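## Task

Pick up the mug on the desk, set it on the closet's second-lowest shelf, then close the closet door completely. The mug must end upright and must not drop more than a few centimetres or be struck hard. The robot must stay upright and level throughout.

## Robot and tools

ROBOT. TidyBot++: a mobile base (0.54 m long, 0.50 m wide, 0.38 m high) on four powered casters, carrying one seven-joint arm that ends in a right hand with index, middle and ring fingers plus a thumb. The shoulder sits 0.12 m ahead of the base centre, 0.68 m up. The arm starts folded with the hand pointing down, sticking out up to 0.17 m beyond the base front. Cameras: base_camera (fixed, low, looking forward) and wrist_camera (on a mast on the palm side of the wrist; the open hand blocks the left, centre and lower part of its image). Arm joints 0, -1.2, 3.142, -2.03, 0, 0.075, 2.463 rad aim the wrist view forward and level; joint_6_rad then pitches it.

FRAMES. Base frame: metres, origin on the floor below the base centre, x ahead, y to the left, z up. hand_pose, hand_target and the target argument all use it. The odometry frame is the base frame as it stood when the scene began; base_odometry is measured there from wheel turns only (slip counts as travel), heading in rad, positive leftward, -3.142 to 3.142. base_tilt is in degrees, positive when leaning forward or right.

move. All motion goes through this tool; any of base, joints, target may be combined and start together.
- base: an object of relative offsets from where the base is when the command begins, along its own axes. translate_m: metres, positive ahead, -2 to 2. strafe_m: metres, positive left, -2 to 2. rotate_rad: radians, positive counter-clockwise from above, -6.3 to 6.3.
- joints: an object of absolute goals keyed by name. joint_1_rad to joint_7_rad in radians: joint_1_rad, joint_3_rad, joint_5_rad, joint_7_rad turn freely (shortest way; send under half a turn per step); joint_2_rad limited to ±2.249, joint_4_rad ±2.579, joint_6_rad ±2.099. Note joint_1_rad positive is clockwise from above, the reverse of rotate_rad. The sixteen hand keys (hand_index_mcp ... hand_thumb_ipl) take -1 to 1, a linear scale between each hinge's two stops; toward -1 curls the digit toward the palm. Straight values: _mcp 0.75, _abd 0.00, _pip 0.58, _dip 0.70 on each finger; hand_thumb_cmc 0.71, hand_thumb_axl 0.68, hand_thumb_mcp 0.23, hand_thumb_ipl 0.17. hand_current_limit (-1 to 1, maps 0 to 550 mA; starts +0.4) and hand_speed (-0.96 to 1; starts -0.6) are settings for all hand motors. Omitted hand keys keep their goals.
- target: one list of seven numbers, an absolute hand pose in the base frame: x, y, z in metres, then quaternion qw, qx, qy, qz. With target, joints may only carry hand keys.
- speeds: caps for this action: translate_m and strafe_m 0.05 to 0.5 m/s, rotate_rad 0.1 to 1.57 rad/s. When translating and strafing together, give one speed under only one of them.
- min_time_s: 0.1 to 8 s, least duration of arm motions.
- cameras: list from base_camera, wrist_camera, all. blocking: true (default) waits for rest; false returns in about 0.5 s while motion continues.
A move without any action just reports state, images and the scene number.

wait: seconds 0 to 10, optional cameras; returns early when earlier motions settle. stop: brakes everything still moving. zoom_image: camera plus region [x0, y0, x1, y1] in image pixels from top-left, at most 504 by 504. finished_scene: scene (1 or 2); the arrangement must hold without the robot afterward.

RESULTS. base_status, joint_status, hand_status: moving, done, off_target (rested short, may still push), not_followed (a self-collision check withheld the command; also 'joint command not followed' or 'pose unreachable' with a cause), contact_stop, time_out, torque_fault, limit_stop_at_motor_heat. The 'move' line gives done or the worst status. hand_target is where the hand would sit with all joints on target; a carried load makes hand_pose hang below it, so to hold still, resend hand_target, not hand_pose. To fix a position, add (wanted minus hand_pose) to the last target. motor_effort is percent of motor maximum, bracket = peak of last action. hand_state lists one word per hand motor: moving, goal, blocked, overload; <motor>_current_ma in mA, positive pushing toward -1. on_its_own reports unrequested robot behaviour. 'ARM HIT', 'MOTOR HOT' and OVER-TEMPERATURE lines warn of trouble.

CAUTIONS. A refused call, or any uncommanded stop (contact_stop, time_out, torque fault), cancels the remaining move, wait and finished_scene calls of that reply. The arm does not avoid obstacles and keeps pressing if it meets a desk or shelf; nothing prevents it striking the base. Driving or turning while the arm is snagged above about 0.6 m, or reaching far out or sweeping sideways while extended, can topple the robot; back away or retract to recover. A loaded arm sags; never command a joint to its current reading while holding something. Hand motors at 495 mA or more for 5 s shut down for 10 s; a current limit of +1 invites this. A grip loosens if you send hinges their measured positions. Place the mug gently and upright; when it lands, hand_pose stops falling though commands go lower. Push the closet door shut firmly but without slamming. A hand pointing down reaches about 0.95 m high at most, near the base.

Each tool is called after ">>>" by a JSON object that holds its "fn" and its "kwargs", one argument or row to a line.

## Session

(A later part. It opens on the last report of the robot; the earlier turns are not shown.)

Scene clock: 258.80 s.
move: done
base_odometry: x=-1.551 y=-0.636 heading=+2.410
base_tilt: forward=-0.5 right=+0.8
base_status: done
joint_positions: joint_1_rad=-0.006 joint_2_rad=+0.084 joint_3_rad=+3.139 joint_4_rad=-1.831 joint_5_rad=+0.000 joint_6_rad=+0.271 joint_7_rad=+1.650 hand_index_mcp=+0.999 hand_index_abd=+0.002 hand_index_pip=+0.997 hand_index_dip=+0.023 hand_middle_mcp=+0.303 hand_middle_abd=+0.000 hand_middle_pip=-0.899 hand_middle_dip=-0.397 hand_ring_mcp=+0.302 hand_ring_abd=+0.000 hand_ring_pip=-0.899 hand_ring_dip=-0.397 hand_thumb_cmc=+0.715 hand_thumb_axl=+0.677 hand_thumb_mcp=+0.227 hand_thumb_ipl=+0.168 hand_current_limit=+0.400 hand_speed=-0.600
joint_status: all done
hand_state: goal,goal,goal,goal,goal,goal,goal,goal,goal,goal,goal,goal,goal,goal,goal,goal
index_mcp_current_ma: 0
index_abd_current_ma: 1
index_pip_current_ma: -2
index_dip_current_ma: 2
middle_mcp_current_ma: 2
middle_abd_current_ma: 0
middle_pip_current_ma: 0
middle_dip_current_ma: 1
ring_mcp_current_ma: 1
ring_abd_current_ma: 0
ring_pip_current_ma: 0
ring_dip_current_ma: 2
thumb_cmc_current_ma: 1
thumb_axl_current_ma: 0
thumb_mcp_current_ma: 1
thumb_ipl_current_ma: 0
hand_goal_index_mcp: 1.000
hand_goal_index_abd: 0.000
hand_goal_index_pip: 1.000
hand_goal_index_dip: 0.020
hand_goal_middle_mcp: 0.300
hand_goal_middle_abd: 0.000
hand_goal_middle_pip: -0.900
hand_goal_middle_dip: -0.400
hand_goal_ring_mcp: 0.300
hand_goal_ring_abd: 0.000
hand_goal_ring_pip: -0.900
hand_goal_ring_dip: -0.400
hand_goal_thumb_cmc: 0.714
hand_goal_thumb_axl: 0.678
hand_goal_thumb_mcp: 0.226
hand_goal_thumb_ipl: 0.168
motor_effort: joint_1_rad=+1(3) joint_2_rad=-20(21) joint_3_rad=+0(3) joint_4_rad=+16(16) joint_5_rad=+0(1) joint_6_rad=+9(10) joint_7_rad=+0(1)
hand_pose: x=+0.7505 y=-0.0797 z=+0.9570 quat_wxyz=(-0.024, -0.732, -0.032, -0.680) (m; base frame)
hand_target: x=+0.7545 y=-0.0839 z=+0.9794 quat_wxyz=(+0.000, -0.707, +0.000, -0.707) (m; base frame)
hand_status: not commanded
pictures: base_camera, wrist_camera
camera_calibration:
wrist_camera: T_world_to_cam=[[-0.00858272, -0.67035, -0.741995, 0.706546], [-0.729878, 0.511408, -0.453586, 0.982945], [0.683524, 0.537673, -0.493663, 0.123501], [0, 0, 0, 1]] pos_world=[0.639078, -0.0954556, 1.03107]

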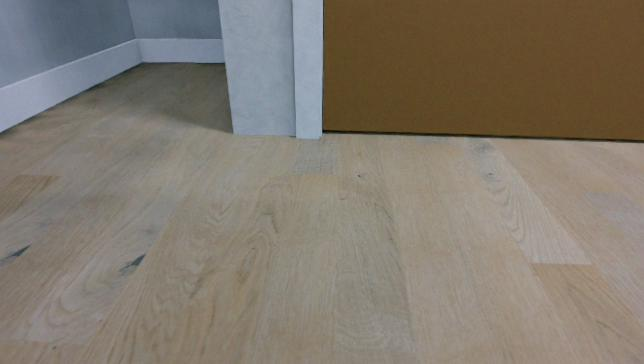

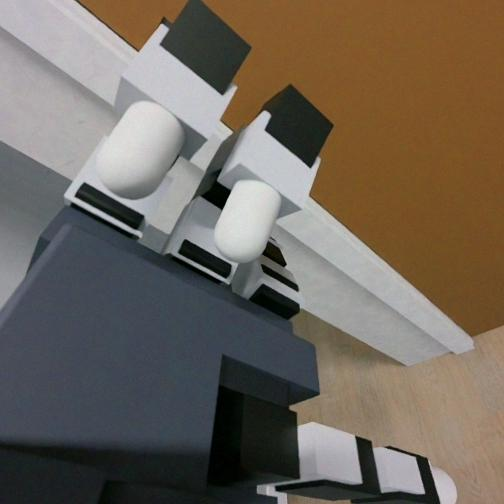

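>>> {"fn": "move", "kwargs": {
  "joints": {"hand_ring_mcp":1,"hand_ring_pip":1,"hand_ring_dip":0.02,"hand_index_mcp":0.3,"hand_index_pip":-0.9,"hand_index_dip":-0.4},
  "cameras": ["wrist_camera"]
}}

>>> {"fn": "zoom_image", "kwargs": {
  "camera": "wrist_camera",
  "region": [50, 0, 350, 300]
}}

Scene clock: 276.20 s.
move: done
base_odometry: x=-1.551 y=-0.636 heading=+2.410
base_tilt: forward=-0.4 right=+0.8
base_status: not commanded
joint_positions: joint_1_rad=-0.006 joint_2_rad=+0.084 joint_3_rad=+3.139 joint_4_rad=-1.831 joint_5_rad=+0.000 joint_6_rad=+0.271 joint_7_rad=+1.650 hand_index_mcp=+0.304 hand_index_abd=+0.002 hand_index_pip=-0.897 hand_index_dip=-0.397 hand_middle_mcp=+0.303 hand_middle_abd=+0.000 hand_middle_pip=-0.899 hand_middle_dip=-0.397 hand_ring_mcp=+0.998 hand_ring_abd=+0.001 hand_ring_pip=+0.997 hand_ring_dip=+0.017 hand_thumb_cmc=+0.715 hand_thumb_axl=+0.677 hand_thumb_mcp=+0.227 hand_thumb_ipl=+0.168 hand_current_limit=+0.400 hand_speed=-0.600
joint_status: all done
hand_state: goal,goal,goal,goal,goal,goal,goal,goal,goal,goal,goal,goal,goal,goal,goal,goal
index_mcp_current_ma: 3
index_abd_current_ma: 1
index_pip_current_ma: 2
index_dip_current_ma: 2
middle_mcp_current_ma: 2
middle_abd_current_ma: 0
middle_pip_current_ma: 0
middle_dip_current_ma: 1
ring_mcp_current_ma: -1
ring_abd_current_ma: 0
ring_pip_current_ma: -1
ring_dip_current_ma: -2
thumb_cmc_current_ma: 1
thumb_axl_current_ma: 0
thumb_mcp_current_ma: 1
thumb_ipl_current_ma: 0
hand_goal_index_mcp: 0.300
hand_goal_index_abd: 0.000
hand_goal_index_pip: -0.900
hand_goal_index_dip: -0.400
hand_goal_middle_mcp: 0.300
hand_goal_middle_abd: 0.000
hand_goal_middle_pip: -0.900
hand_goal_middle_dip: -0.400
hand_goal_ring_mcp: 1.000
hand_goal_ring_abd: 0.000
hand_goal_ring_pip: 1.000
hand_goal_ring_dip: 0.020
hand_goal_thumb_cmc: 0.714
hand_goal_thumb_axl: 0.678
hand_goal_thumb_mcp: 0.226
hand_goal_thumb_ipl: 0.168
motor_effort: joint_1_rad=+1(1) joint_2_rad=-20(20) joint_3_rad=+0(1) joint_4_rad=+16(16) joint_5_rad=+1(1) joint_6_rad=+8(10) joint_7_rad=+0(1)
hand_pose: x=+0.7505 y=-0.0797 z=+0.9570 quat_wxyz=(-0.024, -0.732, -0.032, -0.680) (m; base frame)
hand_target: x=+0.7545 y=-0.0839 z=+0.9794 quat_wxyz=(+0.000, -0.707, +0.000, -0.707) (m; base frame)
hand_status: not commanded
pictures: wrist_camera
camera_calibration:
wrist_camera: T_world_to_cam=[[-0.00858272, -0.67035, -0.741995, 0.706546], [-0.729878, 0.511408, -0.453586, 0.982945], [0.683524, 0.537673, -0.493663, 0.123501], [0, 0, 0, 1]] pos_world=[0.639078, -0.0954556, 1.03107]

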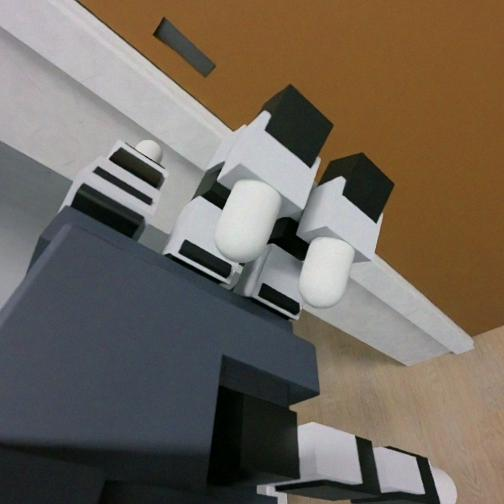

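Scaled by 1.680 from the camera's 504x504 image, which has a finer 720x720 frame.

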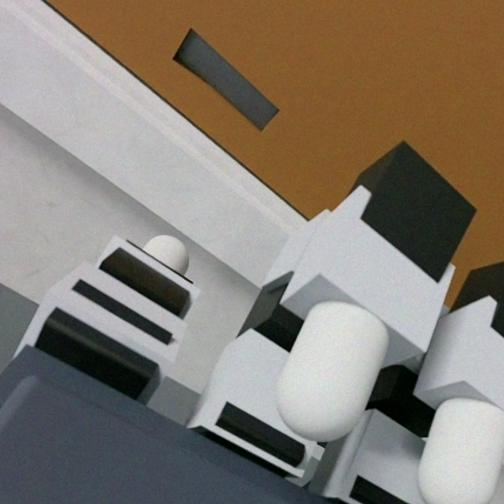

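>>> {"fn": "move", "kwargs": {
  "base": {"strafe_m":-0.01,"translate_m":0.14},
  "speeds": {"translate_m":0.2},
  "joints": {"joint_1_rad":0,"joint_2_rad":0.085,"joint_4_rad":-1.8,"joint_6_rad":0.39,"joint_7_rad":1.49},
  "cameras": ["wrist_camera"]
}}

>>> {"fn": "zoom_image", "kwargs": {
  "camera": "wrist_camera",
  "region": [50, 0, 350, 300]
}}

Scene clock: 321.93 s.
move: done
base_odometry: x=-1.649 y=-0.535 heading=+2.410
base_tilt: forward=-0.4 right=+0.9
base_status: done
joint_positions: joint_1_rad=-0.006 joint_2_rad=+0.090 joint_3_rad=+3.139 joint_4_rad=-1.821 joint_5_rad=+0.000 joint_6_rad=+0.351 joint_7_rad=+1.555 hand_index_mcp=+0.302 hand_index_abd=+0.002 hand_index_pip=-0.897 hand_index_dip=-0.397 hand_middle_mcp=+0.302 hand_middle_abd=+0.000 hand_middle_pip=-0.899 hand_middle_dip=-0.397 hand_ring_mcp=+0.998 hand_ring_abd=+0.002 hand_ring_pip=+0.998 hand_ring_dip=+0.017 hand_thumb_cmc=+0.715 hand_thumb_axl=+0.677 hand_thumb_mcp=+0.227 hand_thumb_ipl=+0.168 hand_current_limit=+0.400 hand_speed=-0.600
joint_status: all done
hand_state: goal,goal,goal,goal,goal,goal,goal,goal,goal,goal,goal,goal,goal,goal,goal,goal
index_mcp_current_ma: 1
index_abd_current_ma: 1
index_pip_current_ma: 2
index_dip_current_ma: 2
middle_mcp_current_ma: 1
middle_abd_current_ma: 0
middle_pip_current_ma: 0
middle_dip_current_ma: 1
ring_mcp_current_ma: -1
ring_abd_current_ma: 1
ring_pip_current_ma: -1
ring_dip_current_ma: -2
thumb_cmc_current_ma: 1
thumb_axl_current_ma: 0
thumb_mcp_current_ma: 1
thumb_ipl_current_ma: 0
hand_goal_index_mcp: 0.300
hand_goal_index_abd: 0.000
hand_goal_index_pip: -0.900
hand_goal_index_dip: -0.400
hand_goal_middle_mcp: 0.300
hand_goal_middle_abd: 0.000
hand_goal_middle_pip: -0.900
hand_goal_middle_dip: -0.400
hand_goal_ring_mcp: 1.000
hand_goal_ring_abd: 0.000
hand_goal_ring_pip: 1.000
hand_goal_ring_dip: 0.020
hand_goal_thumb_cmc: 0.714
hand_goal_thumb_axl: 0.678
hand_goal_thumb_mcp: 0.226
hand_goal_thumb_ipl: 0.168
motor_effort: joint_1_rad=+0(2) joint_2_rad=-20(23) joint_3_rad=+0(1) joint_4_rad=+16(19) joint_5_rad=+0(1) joint_6_rad=+9(10) joint_7_rad=+0(1)
hand_pose: x=+0.7557 y=-0.0779 z=+0.9753 quat_wxyz=(+0.009, -0.703, +0.003, -0.711) (m; base frame)
hand_target: x=+0.7565 y=-0.0818 z=+0.9973 quat_wxyz=(+0.029, -0.679, +0.028, -0.733) (m; base frame)
hand_status: not commanded
pictures: wrist_camera
camera_calibration:
wrist_camera: T_world_to_cam=[[0.0540175, -0.596045, -0.801132, 0.737643], [-0.689877, 0.55776, -0.461491, 0.975162], [0.721909, 0.577611, -0.381069, -0.00775236], [0, 0, 0, 1]] pos_world=[0.638493, -0.09976, 1.03802]

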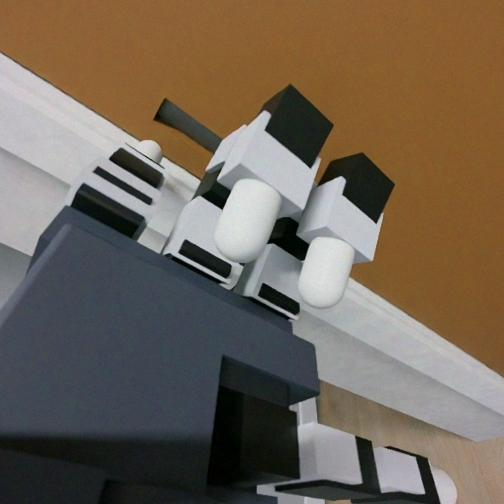

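Scaled by 1.680 from the camera's 504x504 image, which has a finer 720x720 frame.

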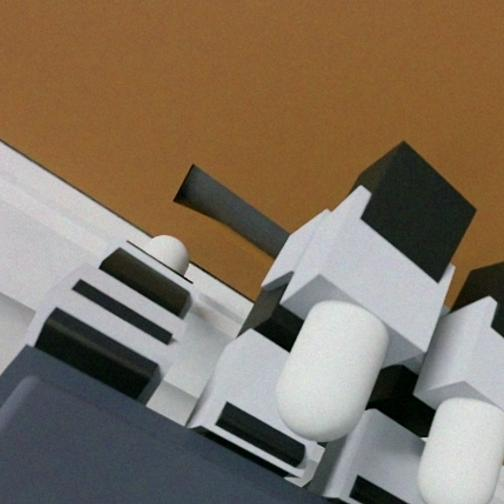

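>>> {"fn": "move", "kwargs": {
  "base": {"strafe_m":0.005,"translate_m":0.065},
  "speeds": {"translate_m":0.1},
  "joints": {"joint_4_rad":-1.875,"joint_6_rad":0.465},
  "cameras": ["wrist_camera"]
}}

>>> {"fn": "zoom_image", "kwargs": {
  "camera": "wrist_camera",
  "region": [50, 0, 350, 300]
}}

Scene clock: 345.03 s.
move: done
base_odometry: x=-1.701 y=-0.495 heading=+2.410
base_tilt: forward=-0.5 right=+0.8
base_status: done
joint_positions: joint_1_rad=-0.004 joint_2_rad=+0.024 joint_3_rad=+3.139 joint_4_rad=-1.905 joint_5_rad=+0.000 joint_6_rad=+0.423 joint_7_rad=+1.555 hand_index_mcp=+0.302 hand_index_abd=+0.002 hand_index_pip=-0.897 hand_index_dip=-0.397 hand_middle_mcp=+0.302 hand_middle_abd=+0.000 hand_middle_pip=-0.899 hand_middle_dip=-0.397 hand_ring_mcp=+1.001 hand_ring_abd=+0.134 hand_ring_pip=+1.001 hand_ring_dip=-0.012 hand_thumb_cmc=+0.715 hand_thumb_axl=+0.677 hand_thumb_mcp=+0.227 hand_thumb_ipl=+0.168 hand_current_limit=+0.400 hand_speed=-0.600
joint_status: all done
hand_state: goal,goal,goal,goal,goal,goal,goal,goal,goal,blocked,goal,blocked,goal,goal,goal,goal
index_mcp_current_ma: 1
index_abd_current_ma: 1
index_pip_current_ma: 2
index_dip_current_ma: 2
middle_mcp_current_ma: 1
middle_abd_current_ma: 0
middle_pip_current_ma: 0
middle_dip_current_ma: 1
ring_mcp_current_ma: 1
ring_abd_current_ma: 362
ring_pip_current_ma: 0
ring_dip_current_ma: -57
thumb_cmc_current_ma: 0
thumb_axl_current_ma: 0
thumb_mcp_current_ma: 1
thumb_ipl_current_ma: 0
hand_goal_index_mcp: 0.300
hand_goal_index_abd: 0.000
hand_goal_index_pip: -0.900
hand_goal_index_dip: -0.400
hand_goal_middle_mcp: 0.300
hand_goal_middle_abd: 0.000
hand_goal_middle_pip: -0.900
hand_goal_middle_dip: -0.400
hand_goal_ring_mcp: 1.000
hand_goal_ring_abd: 0.000
hand_goal_ring_pip: 1.000
hand_goal_ring_dip: 0.020
hand_goal_thumb_cmc: 0.714
hand_goal_thumb_axl: 0.678
hand_goal_thumb_mcp: 0.226
hand_goal_thumb_ipl: 0.168
motor_effort: joint_1_rad=+0(2) joint_2_rad=-8(22) joint_3_rad=-1(2) joint_4_rad=+23(25) joint_5_rad=+0(1) joint_6_rad=+11(11) joint_7_rad=+1(1)
hand_pose: x=+0.7263 y=-0.0794 z=+0.9880 quat_wxyz=(+0.008, -0.684, +0.003, -0.730) (m; base frame)
hand_target: x=+0.7484 y=-0.0818 z=+0.9752 quat_wxyz=(+0.029, -0.679, +0.028, -0.733) (m; base frame)
hand_status: not commanded
pictures: wrist_camera
camera_calibration:
wrist_camera: T_world_to_cam=[[0.09558, -0.596008, -0.79727, 0.71443], [-0.662929, 0.559363, -0.497633, 0.977861], [0.742557, 0.576097, -0.341647, -0.0349018], [0, 0, 0, 1]] pos_world=[0.605883, -0.101067, 1.04428]

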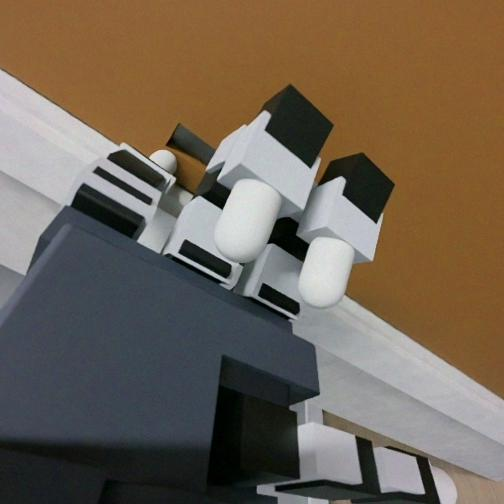

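Scaled by 1.680 from the camera's 504x504 image, which has a finer 720x720 frame.

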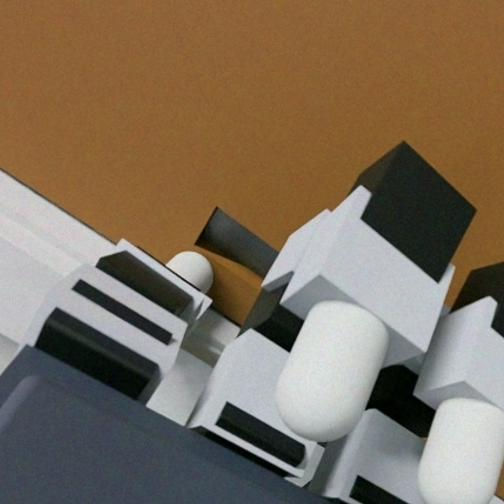

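>>> {"fn": "move", "kwargs": {
  "base": {"strafe_m":-0.019,"translate_m":-0.04},
  "speeds": {"translate_m":0.1}
}}

>>> {"fn": "move", "kwargs": {
  "joints": {"joint_4_rad":-1.94,"joint_6_rad":0.55},
  "cameras": ["wrist_camera"]
}}

>>> {"fn": "zoom_image", "kwargs": {
  "camera": "wrist_camera",
  "region": [50, 0, 350, 300]
}}

Scene clock: 364.80 s.
move: done
base_odometry: x=-1.658 y=-0.508 heading=+2.411
base_tilt: forward=-0.4 right=+0.8
base_status: done
joint_positions: joint_1_rad=-0.004 joint_2_rad=+0.084 joint_3_rad=+3.138 joint_4_rad=-1.885 joint_5_rad=+0.000 joint_6_rad=+0.427 joint_7_rad=+1.555 hand_index_mcp=+0.302 hand_index_abd=+0.002 hand_index_pip=-0.897 hand_index_dip=-0.397 hand_middle_mcp=+0.302 hand_middle_abd=+0.000 hand_middle_pip=-0.899 hand_middle_dip=-0.397 hand_ring_mcp=+1.000 hand_ring_abd=+0.010 hand_ring_pip=+1.000 hand_ring_dip=+0.022 hand_thumb_cmc=+0.715 hand_thumb_axl=+0.677 hand_thumb_mcp=+0.227 hand_thumb_ipl=+0.168 hand_current_limit=+0.400 hand_speed=-0.600
joint_status: not commanded
hand_state: goal,goal,goal,goal,goal,goal,goal,goal,goal,goal,goal,goal,goal,goal,goal,goal
index_mcp_current_ma: 1
index_abd_current_ma: 1
index_pip_current_ma: 2
index_dip_current_ma: 2
middle_mcp_current_ma: 1
middle_abd_current_ma: 0
middle_pip_current_ma: 0
middle_dip_current_ma: 1
ring_mcp_current_ma: 0
ring_abd_current_ma: 8
ring_pip_current_ma: 0
ring_dip_current_ma: 1
thumb_cmc_current_ma: 0
thumb_axl_current_ma: 0
thumb_mcp_current_ma: 1
thumb_ipl_current_ma: 0
hand_goal_index_mcp: 0.300
hand_goal_index_abd: 0.000
hand_goal_index_pip: -0.900
hand_goal_index_dip: -0.400
hand_goal_middle_mcp: 0.300
hand_goal_middle_abd: 0.000
hand_goal_middle_pip: -0.900
hand_goal_middle_dip: -0.400
hand_goal_ring_mcp: 1.000
hand_goal_ring_abd: 0.000
hand_goal_ring_pip: 1.000
hand_goal_ring_dip: 0.020
hand_goal_thumb_cmc: 0.714
hand_goal_thumb_axl: 0.678
hand_goal_thumb_mcp: 0.226
hand_goal_thumb_ipl: 0.168
motor_effort: joint_1_rad=+1(2) joint_2_rad=-20(22) joint_3_rad=+0(2) joint_4_rad=+16(23) joint_5_rad=+0(1) joint_6_rad=+10(10) joint_7_rad=+0(1)
hand_pose: x=+0.7467 y=-0.0786 z=+0.9639 quat_wxyz=(+0.009, -0.697, +0.003, -0.717) (m; base frame)
hand_target: x=+0.7484 y=-0.0818 z=+0.9752 quat_wxyz=(+0.029, -0.679, +0.028, -0.733) (m; base frame)
hand_status: not commanded
pictures: none

Scene clock: 365.60 s.
move: done
base_odometry: x=-1.658 y=-0.508 heading=+2.411
base_tilt: forward=-0.5 right=+0.8
base_status: not commanded
joint_positions: joint_1_rad=-0.004 joint_2_rad=+0.084 joint_3_rad=+3.138 joint_4_rad=-1.922 joint_5_rad=+0.000 joint_6_rad=+0.503 joint_7_rad=+1.555 hand_index_mcp=+0.302 hand_index_abd=+0.002 hand_index_pip=-0.897 hand_index_dip=-0.397 hand_middle_mcp=+0.302 hand_middle_abd=+0.000 hand_middle_pip=-0.899 hand_middle_dip=-0.397 hand_ring_mcp=+1.000 hand_ring_abd=+0.010 hand_ring_pip=+1.000 hand_ring_dip=+0.022 hand_thumb_cmc=+0.715 hand_thumb_axl=+0.677 hand_thumb_mcp=+0.227 hand_thumb_ipl=+0.168 hand_current_limit=+0.400 hand_speed=-0.600
joint_status: all done
hand_state: goal,goal,goal,goal,goal,goal,goal,goal,goal,goal,goal,goal,goal,goal,goal,goal
index_mcp_current_ma: 1
index_abd_current_ma: 1
index_pip_current_ma: 2
index_dip_current_ma: 2
middle_mcp_current_ma: 1
middle_abd_current_ma: 0
middle_pip_current_ma: 0
middle_dip_current_ma: 1
ring_mcp_current_ma: 0
ring_abd_current_ma: 8
ring_pip_current_ma: 0
ring_dip_current_ma: 1
thumb_cmc_current_ma: 0
thumb_axl_current_ma: 0
thumb_mcp_current_ma: 1
thumb_ipl_current_ma: 0
hand_goal_index_mcp: 0.300
hand_goal_index_abd: 0.000
hand_goal_index_pip: -0.900
hand_goal_index_dip: -0.400
hand_goal_middle_mcp: 0.300
hand_goal_middle_abd: 0.000
hand_goal_middle_pip: -0.900
hand_goal_middle_dip: -0.400
hand_goal_ring_mcp: 1.000
hand_goal_ring_abd: 0.000
hand_goal_ring_pip: 1.000
hand_goal_ring_dip: 0.020
hand_goal_thumb_cmc: 0.714
hand_goal_thumb_axl: 0.678
hand_goal_thumb_mcp: 0.226
hand_goal_thumb_ipl: 0.168
motor_effort: joint_1_rad=+0(1) joint_2_rad=-20(20) joint_3_rad=-1(1) joint_4_rad=+16(17) joint_5_rad=+1(1) joint_6_rad=+9(10) joint_7_rad=+1(1)
hand_pose: x=+0.7424 y=-0.0786 z=+0.9651 quat_wxyz=(+0.009, -0.683, +0.003, -0.731) (m; base frame)
hand_target: x=+0.7401 y=-0.0818 z=+0.9626 quat_wxyz=(+0.030, -0.672, +0.027, -0.740) (m; base frame)
hand_status: not commanded
pictures: wrist_camera
camera_calibration:
wrist_camera: T_world_to_cam=[[0.0987919, -0.59571, -0.797101, 0.692562], [-0.66212, 0.558618, -0.499544, 0.977843], [0.742858, 0.577127, -0.339245, -0.0575459], [0, 0, 0, 1]] pos_world=[0.621778, -0.100463, 1.02099]

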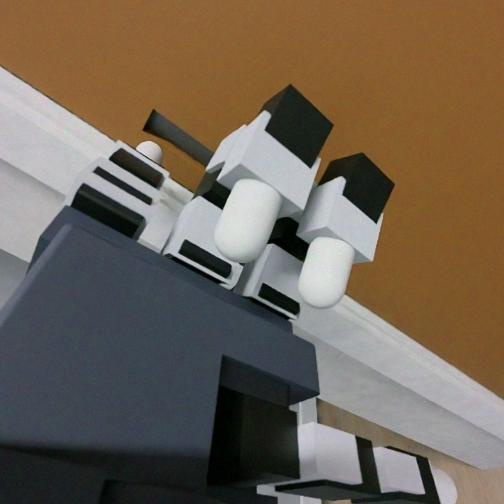

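Scaled by 1.680 from the camera's 504x504 image, which has a finer 720x720 frame.

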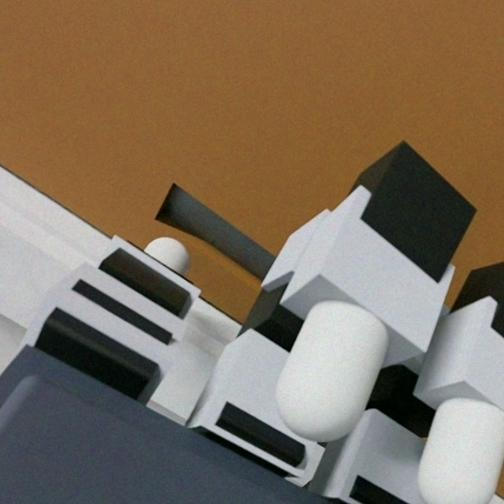

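>>> {"fn": "move", "kwargs": {
  "base": {"translate_m":0.02},
  "speeds": {"translate_m":0.05},
  "joints": {"joint_6_rad":0.475},
  "cameras": ["wrist_camera"]
}}

>>> {"fn": "zoom_image", "kwargs": {
  "camera": "wrist_camera",
  "region": [80, 50, 280, 250]
}}

Scene clock: 375.57 s.
move: done
base_odometry: x=-1.673 y=-0.494 heading=+2.410
base_tilt: forward=-0.4 right=+0.8
base_status: done
joint_positions: joint_1_rad=-0.004 joint_2_rad=+0.086 joint_3_rad=+3.138 joint_4_rad=-1.922 joint_5_rad=+0.000 joint_6_rad=+0.467 joint_7_rad=+1.555 hand_index_mcp=+0.301 hand_index_abd=+0.002 hand_index_pip=-0.897 hand_index_dip=-0.397 hand_middle_mcp=+0.302 hand_middle_abd=+0.000 hand_middle_pip=-0.899 hand_middle_dip=-0.397 hand_ring_mcp=+1.000 hand_ring_abd=+0.009 hand_ring_pip=+1.000 hand_ring_dip=+0.022 hand_thumb_cmc=+0.715 hand_thumb_axl=+0.677 hand_thumb_mcp=+0.227 hand_thumb_ipl=+0.168 hand_current_limit=+0.400 hand_speed=-0.600
joint_status: all done
hand_state: goal,goal,goal,goal,goal,goal,goal,goal,goal,goal,goal,goal,goal,goal,goal,goal
index_mcp_current_ma: 1
index_abd_current_ma: 1
index_pip_current_ma: 2
index_dip_current_ma: 2
middle_mcp_current_ma: 1
middle_abd_current_ma: 0
middle_pip_current_ma: 0
middle_dip_current_ma: 1
ring_mcp_current_ma: 0
ring_abd_current_ma: 7
ring_pip_current_ma: 0
ring_dip_current_ma: 1
thumb_cmc_current_ma: 0
thumb_axl_current_ma: 0
thumb_mcp_current_ma: 1
thumb_ipl_current_ma: 0
hand_goal_index_mcp: 0.300
hand_goal_index_abd: 0.000
hand_goal_index_pip: -0.900
hand_goal_index_dip: -0.400
hand_goal_middle_mcp: 0.300
hand_goal_middle_abd: 0.000
hand_goal_middle_pip: -0.900
hand_goal_middle_dip: -0.400
hand_goal_ring_mcp: 1.000
hand_goal_ring_abd: 0.000
hand_goal_ring_pip: 1.000
hand_goal_ring_dip: 0.020
hand_goal_thumb_cmc: 0.714
hand_goal_thumb_axl: 0.678
hand_goal_thumb_mcp: 0.226
hand_goal_thumb_ipl: 0.168
motor_effort: joint_1_rad=+1(2) joint_2_rad=-20(22) joint_3_rad=+0(1) joint_4_rad=+15(17) joint_5_rad=+0(1) joint_6_rad=+9(10) joint_7_rad=+1(1)
hand_pose: x=+0.7425 y=-0.0788 z=+0.9526 quat_wxyz=(+0.008, -0.697, +0.003, -0.717) (m; base frame)
hand_target: x=+0.7392 y=-0.0818 z=+0.9399 quat_wxyz=(+0.029, -0.699, +0.028, -0.714) (m; base frame)
hand_status: not commanded
pictures: wrist_camera
camera_calibration:
wrist_camera: T_world_to_cam=[[0.0676935, -0.595995, -0.80013, 0.708432], [-0.68069, 0.558743, -0.473781, 0.961083], [0.729438, 0.576712, -0.367864, -0.02447], [0, 0, 0, 1]] pos_world=[0.624092, -0.100664, 1.01318]

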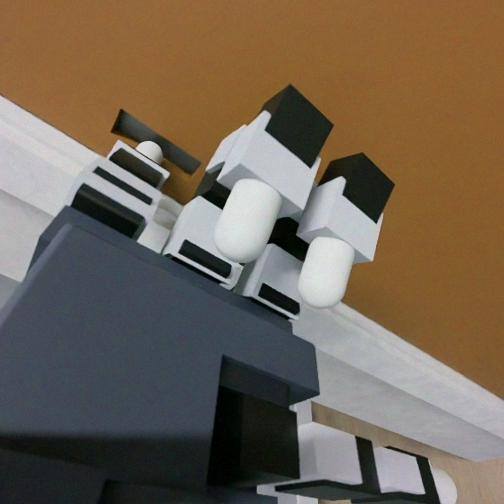

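Scaled by 2.520 from the camera's 504x504 image, which has a finer 720x720 frame.

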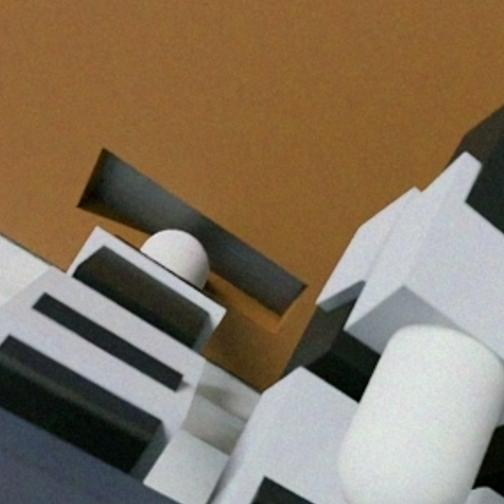

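>>> {"fn": "move", "kwargs": {
  "base": {"translate_m":0.02,"strafe_m":0.001},
  "speeds": {"translate_m":0.05},
  "cameras": ["wrist_camera"]
}}

>>> {"fn": "zoom_image", "kwargs": {
  "camera": "wrist_camera",
  "region": [80, 50, 280, 250]
}}

Scene clock: 396.60 s.
move: done
base_odometry: x=-1.688 y=-0.481 heading=+2.410
base_tilt: forward=-0.4 right=+0.8
base_status: done
joint_positions: joint_1_rad=-0.002 joint_2_rad=+0.067 joint_3_rad=+3.139 joint_4_rad=-1.939 joint_5_rad=+0.000 joint_6_rad=+0.467 joint_7_rad=+1.555 hand_index_mcp=+0.301 hand_index_abd=+0.002 hand_index_pip=-0.897 hand_index_dip=-0.397 hand_middle_mcp=+0.301 hand_middle_abd=+0.000 hand_middle_pip=-0.899 hand_middle_dip=-0.397 hand_ring_mcp=+1.000 hand_ring_abd=+0.027 hand_ring_pip=+1.000 hand_ring_dip=+0.007 hand_thumb_cmc=+0.715 hand_thumb_axl=+0.677 hand_thumb_mcp=+0.227 hand_thumb_ipl=+0.168 hand_current_limit=+0.400 hand_speed=-0.600
joint_status: not commanded
hand_state: goal,goal,goal,goal,goal,goal,goal,goal,goal,blocked,goal,goal,goal,goal,goal,goal
index_mcp_current_ma: 1
index_abd_current_ma: 1
index_pip_current_ma: 2
index_dip_current_ma: 2
middle_mcp_current_ma: 1
middle_abd_current_ma: 0
middle_pip_current_ma: 0
middle_dip_current_ma: 1
ring_mcp_current_ma: 0
ring_abd_current_ma: 36
ring_pip_current_ma: 0
ring_dip_current_ma: -15
thumb_cmc_current_ma: 0
thumb_axl_current_ma: 0
thumb_mcp_current_ma: 1
thumb_ipl_current_ma: 0
hand_goal_index_mcp: 0.300
hand_goal_index_abd: 0.000
hand_goal_index_pip: -0.900
hand_goal_index_dip: -0.400
hand_goal_middle_mcp: 0.300
hand_goal_middle_abd: 0.000
hand_goal_middle_pip: -0.900
hand_goal_middle_dip: -0.400
hand_goal_ring_mcp: 1.000
hand_goal_ring_abd: 0.000
hand_goal_ring_pip: 1.000
hand_goal_ring_dip: 0.020
hand_goal_thumb_cmc: 0.714
hand_goal_thumb_axl: 0.678
hand_goal_thumb_mcp: 0.226
hand_goal_thumb_ipl: 0.168
motor_effort: joint_1_rad=+0(1) joint_2_rad=-15(20) joint_3_rad=-1(2) joint_4_rad=+18(20) joint_5_rad=+0(2) joint_6_rad=+9(10) joint_7_rad=+0(1)
hand_pose: x=+0.7346 y=-0.0806 z=+0.9549 quat_wxyz=(+0.007, -0.696, +0.004, -0.718) (m; base frame)
hand_target: x=+0.7392 y=-0.0818 z=+0.9399 quat_wxyz=(+0.029, -0.699, +0.028, -0.714) (m; base frame)
hand_status: not commanded
pictures: wrist_camera
camera_calibration:
wrist_camera: T_world_to_cam=[[0.0682621, -0.596184, -0.79994, 0.709165], [-0.677851, 0.560601, -0.475652, 0.95755], [0.732024, 0.574709, -0.365856, -0.0209463], [0, 0, 0, 1]] pos_world=[0.616, -0.101972, 1.01509]

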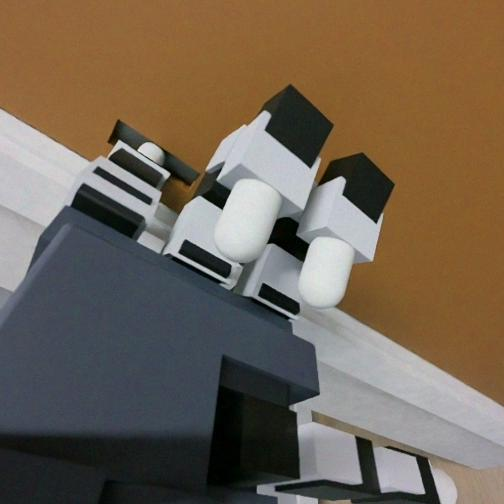

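Scaled by 2.520 from the camera's 504x504 image, which has a finer 720x720 frame.

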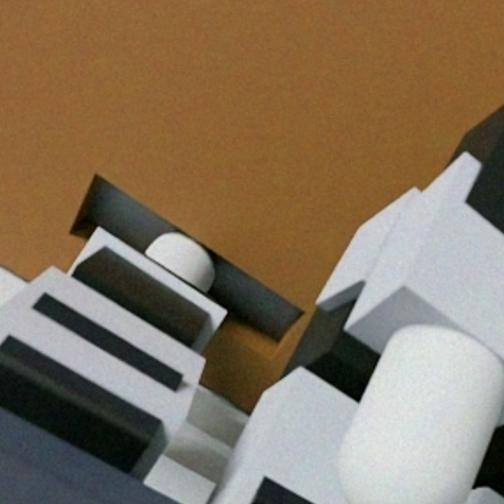

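>>> {"fn": "move", "kwargs": {
  "base": {"strafe_m":-0.05},
  "speeds": {"strafe_m":0.05},
  "cameras": ["wrist_camera"]
}}

>>> {"fn": "zoom_image", "kwargs": {
  "camera": "wrist_camera",
  "region": [80, 50, 280, 250]
}}

Scene clock: 413.23 s.
move: done
base_odometry: x=-1.655 y=-0.444 heading=+2.410
base_tilt: forward=-0.5 right=+0.8
base_status: done
joint_positions: joint_1_rad=-0.032 joint_2_rad=+0.071 joint_3_rad=+3.114 joint_4_rad=-1.939 joint_5_rad=+0.000 joint_6_rad=+0.467 joint_7_rad=+1.555 hand_index_mcp=+0.301 hand_index_abd=+0.002 hand_index_pip=-0.897 hand_index_dip=-0.397 hand_middle_mcp=+0.301 hand_middle_abd=+0.000 hand_middle_pip=-0.899 hand_middle_dip=-0.397 hand_ring_mcp=+1.001 hand_ring_abd=-0.001 hand_ring_pip=+1.000 hand_ring_dip=+0.061 hand_thumb_cmc=+0.715 hand_thumb_axl=+0.677 hand_thumb_mcp=+0.227 hand_thumb_ipl=+0.168 hand_current_limit=+0.400 hand_speed=-0.600
joint_status: not commanded
hand_state: goal,goal,goal,goal,goal,goal,goal,goal,goal,goal,goal,blocked,goal,goal,goal,goal
index_mcp_current_ma: 1
index_abd_current_ma: 1
index_pip_current_ma: 2
index_dip_current_ma: 2
middle_mcp_current_ma: 1
middle_abd_current_ma: 0
middle_pip_current_ma: 0
middle_dip_current_ma: 1
ring_mcp_current_ma: 0
ring_abd_current_ma: 0
ring_pip_current_ma: 0
ring_dip_current_ma: 81
thumb_cmc_current_ma: 0
thumb_axl_current_ma: 0
thumb_mcp_current_ma: 1
thumb_ipl_current_ma: 0
hand_goal_index_mcp: 0.300
hand_goal_index_abd: 0.000
hand_goal_index_pip: -0.900
hand_goal_index_dip: -0.400
hand_goal_middle_mcp: 0.300
hand_goal_middle_abd: 0.000
hand_goal_middle_pip: -0.900
hand_goal_middle_dip: -0.400
hand_goal_ring_mcp: 1.000
hand_goal_ring_abd: 0.000
hand_goal_ring_pip: 1.000
hand_goal_ring_dip: 0.020
hand_goal_thumb_cmc: 0.714
hand_goal_thumb_axl: 0.678
hand_goal_thumb_mcp: 0.226
hand_goal_thumb_ipl: 0.168
motor_effort: joint_1_rad=+6(8) joint_2_rad=-19(19) joint_3_rad=+5(7) joint_4_rad=+15(18) joint_5_rad=-3(5) joint_6_rad=+8(9) joint_7_rad=+0(1)
hand_pose: x=+0.7389 y=-0.0472 z=+0.9523 quat_wxyz=(+0.028, -0.697, -0.014, -0.716) (m; base frame)
hand_target: x=+0.7392 y=-0.0818 z=+0.9399 quat_wxyz=(+0.029, -0.699, +0.028, -0.714) (m; base frame)
hand_status: not commanded
pictures: wrist_camera
camera_calibration:
wrist_camera: T_world_to_cam=[[0.0975439, -0.590391, -0.801201, 0.70654], [-0.709413, 0.523372, -0.472033, 0.958655], [0.69801, 0.614426, -0.36778, -0.0152742], [0, 0, 0, 1]] pos_world=[0.621826, -0.0752132, 1.01298]

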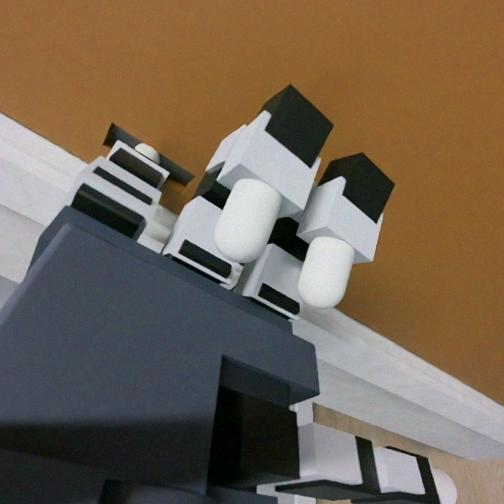

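Scaled by 2.520 from the camera's 504x504 image, which has a finer 720x720 frame.

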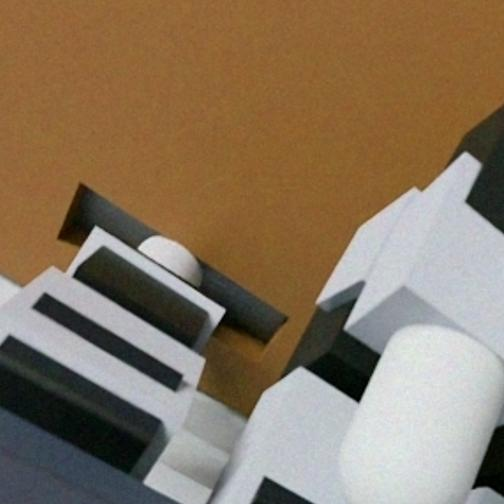

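>>> {"fn": "move", "kwargs": {
  "base": {"strafe_m":-0.08},
  "speeds": {"strafe_m":0.05},
  "cameras": ["wrist_camera"]
}}

>>> {"fn": "zoom_image", "kwargs": {
  "camera": "wrist_camera",
  "region": [0, 0, 300, 300]
}}

Scene clock: 423.03 s.
move: done
base_odometry: x=-1.602 y=-0.384 heading=+2.410
base_tilt: forward=-0.4 right=+0.9
base_status: done
joint_positions: joint_1_rad=-0.034 joint_2_rad=+0.072 joint_3_rad=+3.109 joint_4_rad=-1.939 joint_5_rad=+0.000 joint_6_rad=+0.467 joint_7_rad=+1.555 hand_index_mcp=+0.301 hand_index_abd=+0.002 hand_index_pip=-0.897 hand_index_dip=-0.397 hand_middle_mcp=+0.301 hand_middle_abd=+0.000 hand_middle_pip=-0.899 hand_middle_dip=-0.397 hand_ring_mcp=+1.001 hand_ring_abd=-0.007 hand_ring_pip=+1.000 hand_ring_dip=+0.072 hand_thumb_cmc=+0.715 hand_thumb_axl=+0.677 hand_thumb_mcp=+0.227 hand_thumb_ipl=+0.168 hand_current_limit=+0.400 hand_speed=-0.600
joint_status: not commanded
hand_state: goal,goal,goal,goal,goal,goal,goal,goal,goal,goal,goal,blocked,goal,goal,goal,goal
index_mcp_current_ma: 1
index_abd_current_ma: 1
index_pip_current_ma: 2
index_dip_current_ma: 2
middle_mcp_current_ma: 1
middle_abd_current_ma: 0
middle_pip_current_ma: 0
middle_dip_current_ma: 1
ring_mcp_current_ma: 0
ring_abd_current_ma: -5
ring_pip_current_ma: 0
ring_dip_current_ma: 112
thumb_cmc_current_ma: 0
thumb_axl_current_ma: 0
thumb_mcp_current_ma: 1
thumb_ipl_current_ma: 0
hand_goal_index_mcp: 0.300
hand_goal_index_abd: 0.000
hand_goal_index_pip: -0.900
hand_goal_index_dip: -0.400
hand_goal_middle_mcp: 0.300
hand_goal_middle_abd: 0.000
hand_goal_middle_pip: -0.900
hand_goal_middle_dip: -0.400
hand_goal_ring_mcp: 1.000
hand_goal_ring_abd: 0.000
hand_goal_ring_pip: 1.000
hand_goal_ring_dip: 0.020
hand_goal_thumb_cmc: 0.714
hand_goal_thumb_axl: 0.678
hand_goal_thumb_mcp: 0.226
hand_goal_thumb_ipl: 0.168
motor_effort: joint_1_rad=+5(10) joint_2_rad=-18(20) joint_3_rad=+4(9) joint_4_rad=+15(15) joint_5_rad=-2(5) joint_6_rad=+8(9) joint_7_rad=+0(1)
hand_pose: x=+0.7394 y=-0.0428 z=+0.9517 quat_wxyz=(+0.030, -0.697, -0.017, -0.716) (m; base frame)
hand_target: x=+0.7392 y=-0.0818 z=+0.9399 quat_wxyz=(+0.029, -0.699, +0.028, -0.714) (m; base frame)
hand_status: not commanded
pictures: wrist_camera
camera_calibration:
wrist_camera: T_world_to_cam=[[0.100977, -0.589411, -0.801498, 0.706364], [-0.713632, 0.518415, -0.471143, 0.958568], [0.693205, 0.619549, -0.368275, -0.0143729], [0, 0, 0, 1]] pos_world=[0.622702, -0.071693, 1.01248]

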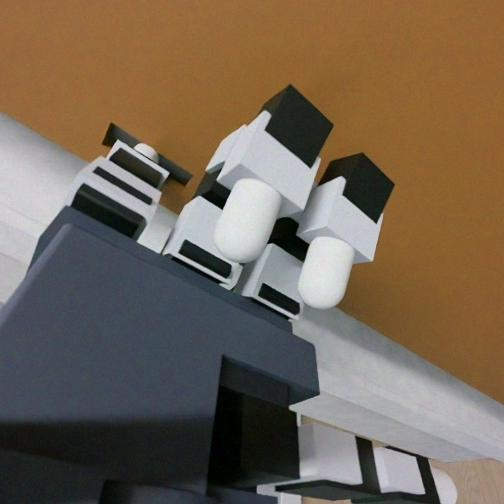

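Scaled by 1.680 from the camera's 504x504 image, which has a finer 720x720 frame.

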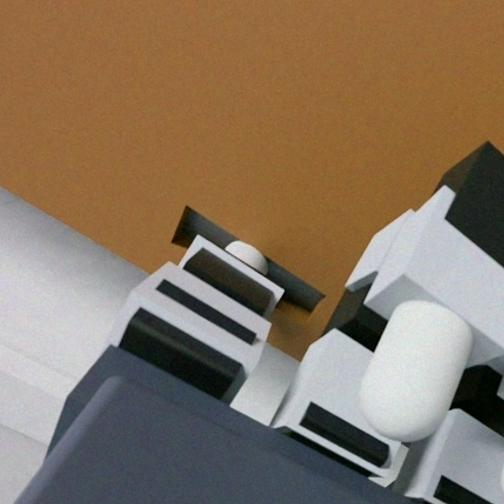

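>>> {"fn": "move", "kwargs": {
  "base": {"strafe_m":-0.2},
  "speeds": {"strafe_m":0.08},
  "cameras": ["wrist_camera"]
}}

Scene clock: 434.17 s.
move: done
base_odometry: x=-1.468 y=-0.235 heading=+2.411
base_tilt: forward=-0.5 right=+0.8
base_status: done
joint_positions: joint_1_rad=-0.036 joint_2_rad=+0.072 joint_3_rad=+3.105 joint_4_rad=-1.939 joint_5_rad=+0.000 joint_6_rad=+0.467 joint_7_rad=+1.555 hand_index_mcp=+0.301 hand_index_abd=+0.002 hand_index_pip=-0.897 hand_index_dip=-0.397 hand_middle_mcp=+0.301 hand_middle_abd=+0.000 hand_middle_pip=-0.899 hand_middle_dip=-0.397 hand_ring_mcp=+1.001 hand_ring_abd=-0.004 hand_ring_pip=+1.001 hand_ring_dip=+0.065 hand_thumb_cmc=+0.715 hand_thumb_axl=+0.677 hand_thumb_mcp=+0.227 hand_thumb_ipl=+0.168 hand_current_limit=+0.400 hand_speed=-0.600
joint_status: not commanded
hand_state: goal,goal,goal,goal,goal,goal,goal,goal,goal,goal,goal,blocked,goal,goal,goal,goal
index_mcp_current_ma: 1
index_abd_current_ma: 1
index_pip_current_ma: 2
index_dip_current_ma: 2
middle_mcp_current_ma: 1
middle_abd_current_ma: 0
middle_pip_current_ma: 0
middle_dip_current_ma: 1
ring_mcp_current_ma: 0
ring_abd_current_ma: -2
ring_pip_current_ma: 0
ring_dip_current_ma: 91
thumb_cmc_current_ma: 0
thumb_axl_current_ma: 0
thumb_mcp_current_ma: 1
thumb_ipl_current_ma: 0
hand_goal_index_mcp: 0.300
hand_goal_index_abd: 0.000
hand_goal_index_pip: -0.900
hand_goal_index_dip: -0.400
hand_goal_middle_mcp: 0.300
hand_goal_middle_abd: 0.000
hand_goal_middle_pip: -0.900
hand_goal_middle_dip: -0.400
hand_goal_ring_mcp: 1.000
hand_goal_ring_abd: 0.000
hand_goal_ring_pip: 1.000
hand_goal_ring_dip: 0.020
hand_goal_thumb_cmc: 0.714
hand_goal_thumb_axl: 0.678
hand_goal_thumb_mcp: 0.226
hand_goal_thumb_ipl: 0.168
motor_effort: joint_1_rad=+4(11) joint_2_rad=-15(20) joint_3_rad=+4(10) joint_4_rad=+16(17) joint_5_rad=-2(6) joint_6_rad=+8(9) joint_7_rad=+0(1)
hand_pose: x=+0.7396 y=-0.0391 z=+0.9517 quat_wxyz=(+0.033, -0.697, -0.019, -0.716) (m; base frame)
hand_target: x=+0.7392 y=-0.0818 z=+0.9399 quat_wxyz=(+0.029, -0.699, +0.028, -0.714) (m; base frame)
hand_status: not commanded
pictures: wrist_camera
camera_calibration:
wrist_camera: T_world_to_cam=[[0.104635, -0.588573, -0.801644, 0.706031], [-0.716774, 0.514149, -0.471049, 0.958845], [0.689411, 0.623886, -0.368075, -0.0140445], [0, 0, 0, 1]] pos_world=[0.623082, -0.068676, 1.01248]

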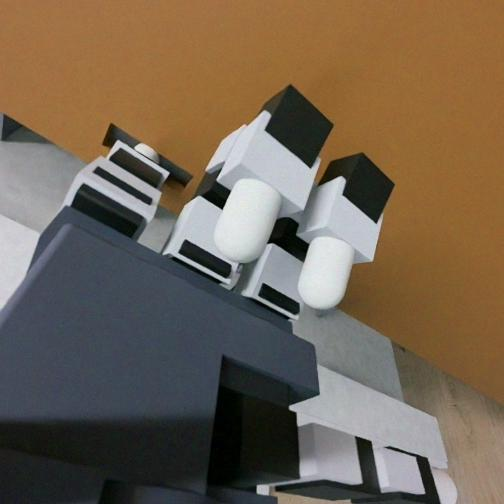

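>>> {"fn": "move", "kwargs": {
  "base": {"strafe_m":-0.2},
  "speeds": {"strafe_m":0.1},
  "cameras": ["wrist_camera"]
}}

>>> {"fn": "move", "kwargs": {
  "base": {"strafe_m":-0.2},
  "speeds": {"strafe_m":0.1},
  "cameras": ["all"]
}}

Scene clock: 443.43 s.
move: done
base_odometry: x=-1.335 y=-0.086 heading=+2.411
base_tilt: forward=-0.4 right=+0.8
base_status: done
joint_positions: joint_1_rad=-0.038 joint_2_rad=+0.069 joint_3_rad=+3.102 joint_4_rad=-1.939 joint_5_rad=+0.000 joint_6_rad=+0.467 joint_7_rad=+1.555 hand_index_mcp=+0.301 hand_index_abd=+0.002 hand_index_pip=-0.897 hand_index_dip=-0.397 hand_middle_mcp=+0.301 hand_middle_abd=+0.000 hand_middle_pip=-0.899 hand_middle_dip=-0.397 hand_ring_mcp=+1.001 hand_ring_abd=+0.016 hand_ring_pip=+1.001 hand_ring_dip=+0.073 hand_thumb_cmc=+0.715 hand_thumb_axl=+0.677 hand_thumb_mcp=+0.227 hand_thumb_ipl=+0.168 hand_current_limit=+0.400 hand_speed=-0.600
joint_status: not commanded
hand_state: goal,goal,goal,goal,goal,goal,goal,goal,goal,goal,goal,blocked,goal,goal,goal,goal
index_mcp_current_ma: 1
index_abd_current_ma: 1
index_pip_current_ma: 2
index_dip_current_ma: 2
middle_mcp_current_ma: 1
middle_abd_current_ma: 0
middle_pip_current_ma: 0
middle_dip_current_ma: 1
ring_mcp_current_ma: 1
ring_abd_current_ma: 17
ring_pip_current_ma: 0
ring_dip_current_ma: 118
thumb_cmc_current_ma: 0
thumb_axl_current_ma: 0
thumb_mcp_current_ma: 1
thumb_ipl_current_ma: 0
hand_goal_index_mcp: 0.300
hand_goal_index_abd: 0.000
hand_goal_index_pip: -0.900
hand_goal_index_dip: -0.400
hand_goal_middle_mcp: 0.300
hand_goal_middle_abd: 0.000
hand_goal_middle_pip: -0.900
hand_goal_middle_dip: -0.400
hand_goal_ring_mcp: 1.000
hand_goal_ring_abd: 0.000
hand_goal_ring_pip: 1.000
hand_goal_ring_dip: 0.020
hand_goal_thumb_cmc: 0.714
hand_goal_thumb_axl: 0.678
hand_goal_thumb_mcp: 0.226
hand_goal_thumb_ipl: 0.168
motor_effort: joint_1_rad=+5(13) joint_2_rad=-14(19) joint_3_rad=+5(11) joint_4_rad=+18(18) joint_5_rad=-3(7) joint_6_rad=+8(9) joint_7_rad=+0(1)
hand_pose: x=+0.7389 y=-0.0364 z=+0.9536 quat_wxyz=(+0.034, -0.696, -0.020, -0.717) (m; base frame)
hand_target: x=+0.7392 y=-0.0818 z=+0.9399 quat_wxyz=(+0.029, -0.699, +0.028, -0.714) (m; base frame)
hand_status: not commanded
pictures: wrist_camera
camera_calibration:
wrist_camera: T_world_to_cam=[[0.109774, -0.587841, -0.801494, 0.705327], [-0.717649, 0.511034, -0.4731, 0.960252], [0.687698, 0.627126, -0.365765, -0.0153682], [0, 0, 0, 1]] pos_world=[0.622266, -0.0664635, 1.01399]

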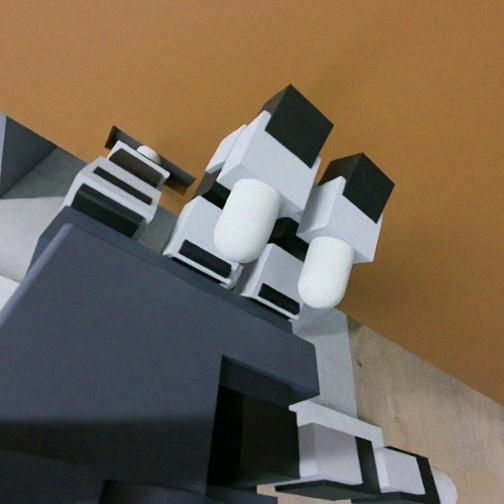

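Scene clock: 446.20 s.
move: done
base_odometry: x=-1.201 y=+0.063 heading=+2.411
base_tilt: forward=-0.4 right=+0.8
base_status: done
joint_positions: joint_1_rad=-0.041 joint_2_rad=+0.066 joint_3_rad=+3.098 joint_4_rad=-1.940 joint_5_rad=+0.000 joint_6_rad=+0.467 joint_7_rad=+1.555 hand_index_mcp=+0.301 hand_index_abd=+0.002 hand_index_pip=-0.897 hand_index_dip=-0.397 hand_middle_mcp=+0.301 hand_middle_abd=+0.000 hand_middle_pip=-0.899 hand_middle_dip=-0.397 hand_ring_mcp=+1.002 hand_ring_abd=+0.028 hand_ring_pip=+1.001 hand_ring_dip=+0.085 hand_thumb_cmc=+0.715 hand_thumb_axl=+0.677 hand_thumb_mcp=+0.227 hand_thumb_ipl=+0.168 hand_current_limit=+0.400 hand_speed=-0.600
joint_status: not commanded
hand_state: goal,goal,goal,goal,goal,goal,goal,goal,goal,blocked,goal,blocked,goal,goal,goal,goal
index_mcp_current_ma: 1
index_abd_current_ma: 1
index_pip_current_ma: 2
index_dip_current_ma: 2
middle_mcp_current_ma: 1
middle_abd_current_ma: 0
middle_pip_current_ma: 0
middle_dip_current_ma: 1
ring_mcp_current_ma: 1
ring_abd_current_ma: 37
ring_pip_current_ma: 0
ring_dip_current_ma: 157
thumb_cmc_current_ma: 0
thumb_axl_current_ma: 0
thumb_mcp_current_ma: 1
thumb_ipl_current_ma: 0
hand_goal_index_mcp: 0.300
hand_goal_index_abd: 0.000
hand_goal_index_pip: -0.900
hand_goal_index_dip: -0.400
hand_goal_middle_mcp: 0.300
hand_goal_middle_abd: 0.000
hand_goal_middle_pip: -0.900
hand_goal_middle_dip: -0.400
hand_goal_ring_mcp: 1.000
hand_goal_ring_abd: 0.000
hand_goal_ring_pip: 1.000
hand_goal_ring_dip: 0.020
hand_goal_thumb_cmc: 0.714
hand_goal_thumb_axl: 0.678
hand_goal_thumb_mcp: 0.226
hand_goal_thumb_ipl: 0.168
motor_effort: joint_1_rad=+6(13) joint_2_rad=-13(19) joint_3_rad=+5(12) joint_4_rad=+19(19) joint_5_rad=-3(7) joint_6_rad=+8(9) joint_7_rad=+0(1)
hand_pose: x=+0.7382 y=-0.0320 z=+0.9549 quat_wxyz=(+0.037, -0.695, -0.023, -0.718) (m; base frame)
hand_target: x=+0.7392 y=-0.0818 z=+0.9399 quat_wxyz=(+0.029, -0.699, +0.028, -0.714) (m; base frame)
hand_status: not commanded
pictures: base_camera, wrist_camera
camera_calibration:
wrist_camera: T_world_to_cam=[[0.115686, -0.586736, -0.801472, 0.704725], [-0.720383, 0.505969, -0.474388, 0.961216], [0.683861, 0.632247, -0.364141, -0.0156818], [0, 0, 0, 1]] pos_world=[0.621641, -0.0629435, 1.0151]

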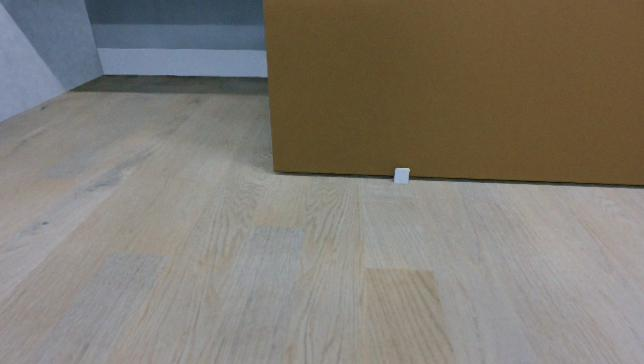

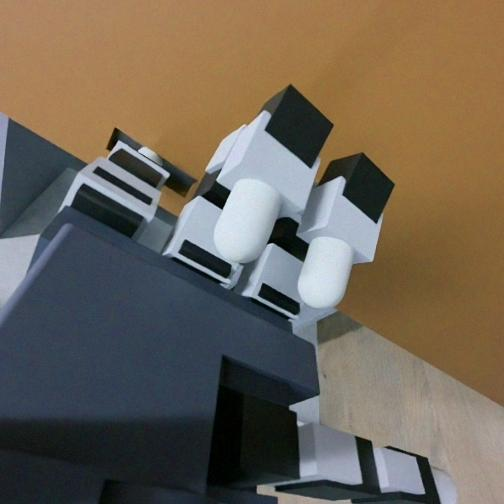

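>>> {"fn": "move", "kwargs": {
  "base": {"translate_m":-0.4},
  "speeds": {"translate_m":0.3}
}}

>>> {"fn": "move", "kwargs": {
  "base": {"strafe_m":0.55,"rotate_rad":0.5},
  "joints": {"joint_1_rad":0,"joint_2_rad":-1.2,"joint_3_rad":3.142,"joint_4_rad":-2.03,"joint_5_rad":0,"joint_6_rad":0.075,"joint_7_rad":2.463},
  "min_time_s": 3,
  "cameras": ["all"]
}}

Scene clock: 460.57 s.
move: done
base_odometry: x=-0.903 y=-0.204 heading=+2.411
base_tilt: forward=-0.4 right=+0.8
base_status: done
joint_positions: joint_1_rad=-0.004 joint_2_rad=+0.092 joint_3_rad=+3.136 joint_4_rad=-1.931 joint_5_rad=+0.000 joint_6_rad=+0.467 joint_7_rad=+1.555 hand_index_mcp=+0.301 hand_index_abd=+0.002 hand_index_pip=-0.897 hand_index_dip=-0.397 hand_middle_mcp=+0.301 hand_middle_abd=+0.000 hand_middle_pip=-0.899 hand_middle_dip=-0.397 hand_ring_mcp=+1.000 hand_ring_abd=+0.001 hand_ring_pip=+1.000 hand_ring_dip=+0.023 hand_thumb_cmc=+0.715 hand_thumb_axl=+0.677 hand_thumb_mcp=+0.227 hand_thumb_ipl=+0.168 hand_current_limit=+0.400 hand_speed=-0.600
joint_status: not commanded
hand_state: goal,goal,goal,goal,goal,goal,goal,goal,goal,goal,goal,goal,goal,goal,goal,goal
index_mcp_current_ma: 1
index_abd_current_ma: 1
index_pip_current_ma: 2
index_dip_current_ma: 2
middle_mcp_current_ma: 1
middle_abd_current_ma: 0
middle_pip_current_ma: 0
middle_dip_current_ma: 1
ring_mcp_current_ma: 0
ring_abd_current_ma: 0
ring_pip_current_ma: 0
ring_dip_current_ma: 2
thumb_cmc_current_ma: 0
thumb_axl_current_ma: 0
thumb_mcp_current_ma: 1
thumb_ipl_current_ma: 0
hand_goal_index_mcp: 0.300
hand_goal_index_abd: 0.000
hand_goal_index_pip: -0.900
hand_goal_index_dip: -0.400
hand_goal_middle_mcp: 0.300
hand_goal_middle_abd: 0.000
hand_goal_middle_pip: -0.900
hand_goal_middle_dip: -0.400
hand_goal_ring_mcp: 1.000
hand_goal_ring_abd: 0.000
hand_goal_ring_pip: 1.000
hand_goal_ring_dip: 0.020
hand_goal_thumb_cmc: 0.714
hand_goal_thumb_axl: 0.678
hand_goal_thumb_mcp: 0.226
hand_goal_thumb_ipl: 0.168
motor_effort: joint_1_rad=+1(5) joint_2_rad=-20(23) joint_3_rad=+0(4) joint_4_rad=+15(18) joint_5_rad=+1(3) joint_6_rad=+9(10) joint_7_rad=+1(1)
hand_pose: x=+0.7429 y=-0.0771 z=+0.9438 quat_wxyz=(+0.010, -0.702, +0.002, -0.712) (m; base frame)
hand_target: x=+0.7392 y=-0.0818 z=+0.9399 quat_wxyz=(+0.029, -0.699, +0.028, -0.714) (m; base frame)
hand_status: not commanded
pictures: none

Scene clock: 464.10 s.
move: done
base_odometry: x=-1.270 y=-0.614 heading=+2.912
base_tilt: forward=-0.5 right=+0.8
base_status: done
joint_positions: joint_1_rad=-0.006 joint_2_rad=-1.198 joint_3_rad=+3.136 joint_4_rad=-2.006 joint_5_rad=+0.000 joint_6_rad=+0.124 joint_7_rad=+2.381 hand_index_mcp=+0.301 hand_index_abd=+0.002 hand_index_pip=-0.899 hand_index_dip=-0.397 hand_middle_mcp=+0.301 hand_middle_abd=+0.000 hand_middle_pip=-0.899 hand_middle_dip=-0.397 hand_ring_mcp=+1.000 hand_ring_abd=+0.001 hand_ring_pip=+1.000 hand_ring_dip=+0.023 hand_thumb_cmc=+0.715 hand_thumb_axl=+0.677 hand_thumb_mcp=+0.227 hand_thumb_ipl=+0.168 hand_current_limit=+0.400 hand_speed=-0.600
joint_status: all done
hand_state: goal,goal,goal,goal,goal,goal,goal,goal,goal,goal,goal,goal,goal,goal,goal,goal
index_mcp_current_ma: 0
index_abd_current_ma: 1
index_pip_current_ma: 0
index_dip_current_ma: 2
middle_mcp_current_ma: 0
middle_abd_current_ma: 0
middle_pip_current_ma: 0
middle_dip_current_ma: 1
ring_mcp_current_ma: 0
ring_abd_current_ma: 0
ring_pip_current_ma: 0
ring_dip_current_ma: 2
thumb_cmc_current_ma: 1
thumb_axl_current_ma: 0
thumb_mcp_current_ma: 1
thumb_ipl_current_ma: 0
hand_goal_index_mcp: 0.300
hand_goal_index_abd: 0.000
hand_goal_index_pip: -0.900
hand_goal_index_dip: -0.400
hand_goal_middle_mcp: 0.300
hand_goal_middle_abd: 0.000
hand_goal_middle_pip: -0.900
hand_goal_middle_dip: -0.400
hand_goal_ring_mcp: 1.000
hand_goal_ring_abd: 0.000
hand_goal_ring_pip: 1.000
hand_goal_ring_dip: 0.020
hand_goal_thumb_cmc: 0.714
hand_goal_thumb_axl: 0.678
hand_goal_thumb_mcp: 0.226
hand_goal_thumb_ipl: 0.168
motor_effort: joint_1_rad=+0(4) joint_2_rad=+16(22) joint_3_rad=+1(6) joint_4_rad=+12(17) joint_5_rad=+0(2) joint_6_rad=+6(10) joint_7_rad=+0(1)
hand_pose: x=+0.1103 y=-0.0706 z=+1.3151 quat_wxyz=(-0.369, -0.307, -0.136, -0.867) (m; base frame)
hand_target: x=+0.1276 y=-0.0699 z=+1.3015 quat_wxyz=(-0.401, -0.333, -0.159, -0.839) (m; base frame)
hand_status: not commanded
pictures: base_camera, wrist_camera
camera_calibration:
wrist_camera: T_world_to_cam=[[0.113988, -0.993034, -0.0298486, 0.0000797919], [0.122433, 0.0438564, -0.991507, 1.2539], [0.985909, 0.109365, 0.126579, -0.146255], [0, 0, 0, 1]] pos_world=[-0.00933237, -0.0389169, 1.26176]

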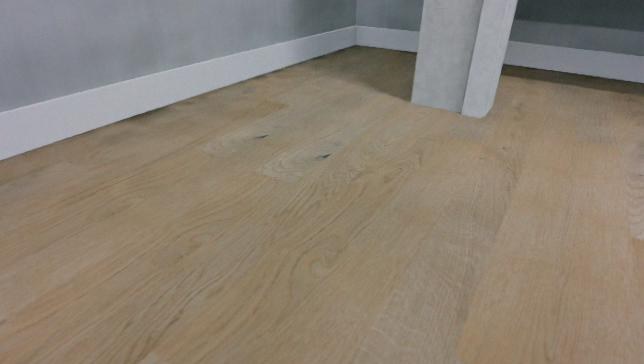

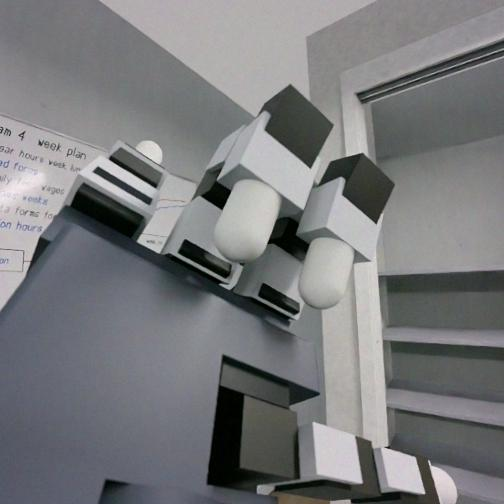

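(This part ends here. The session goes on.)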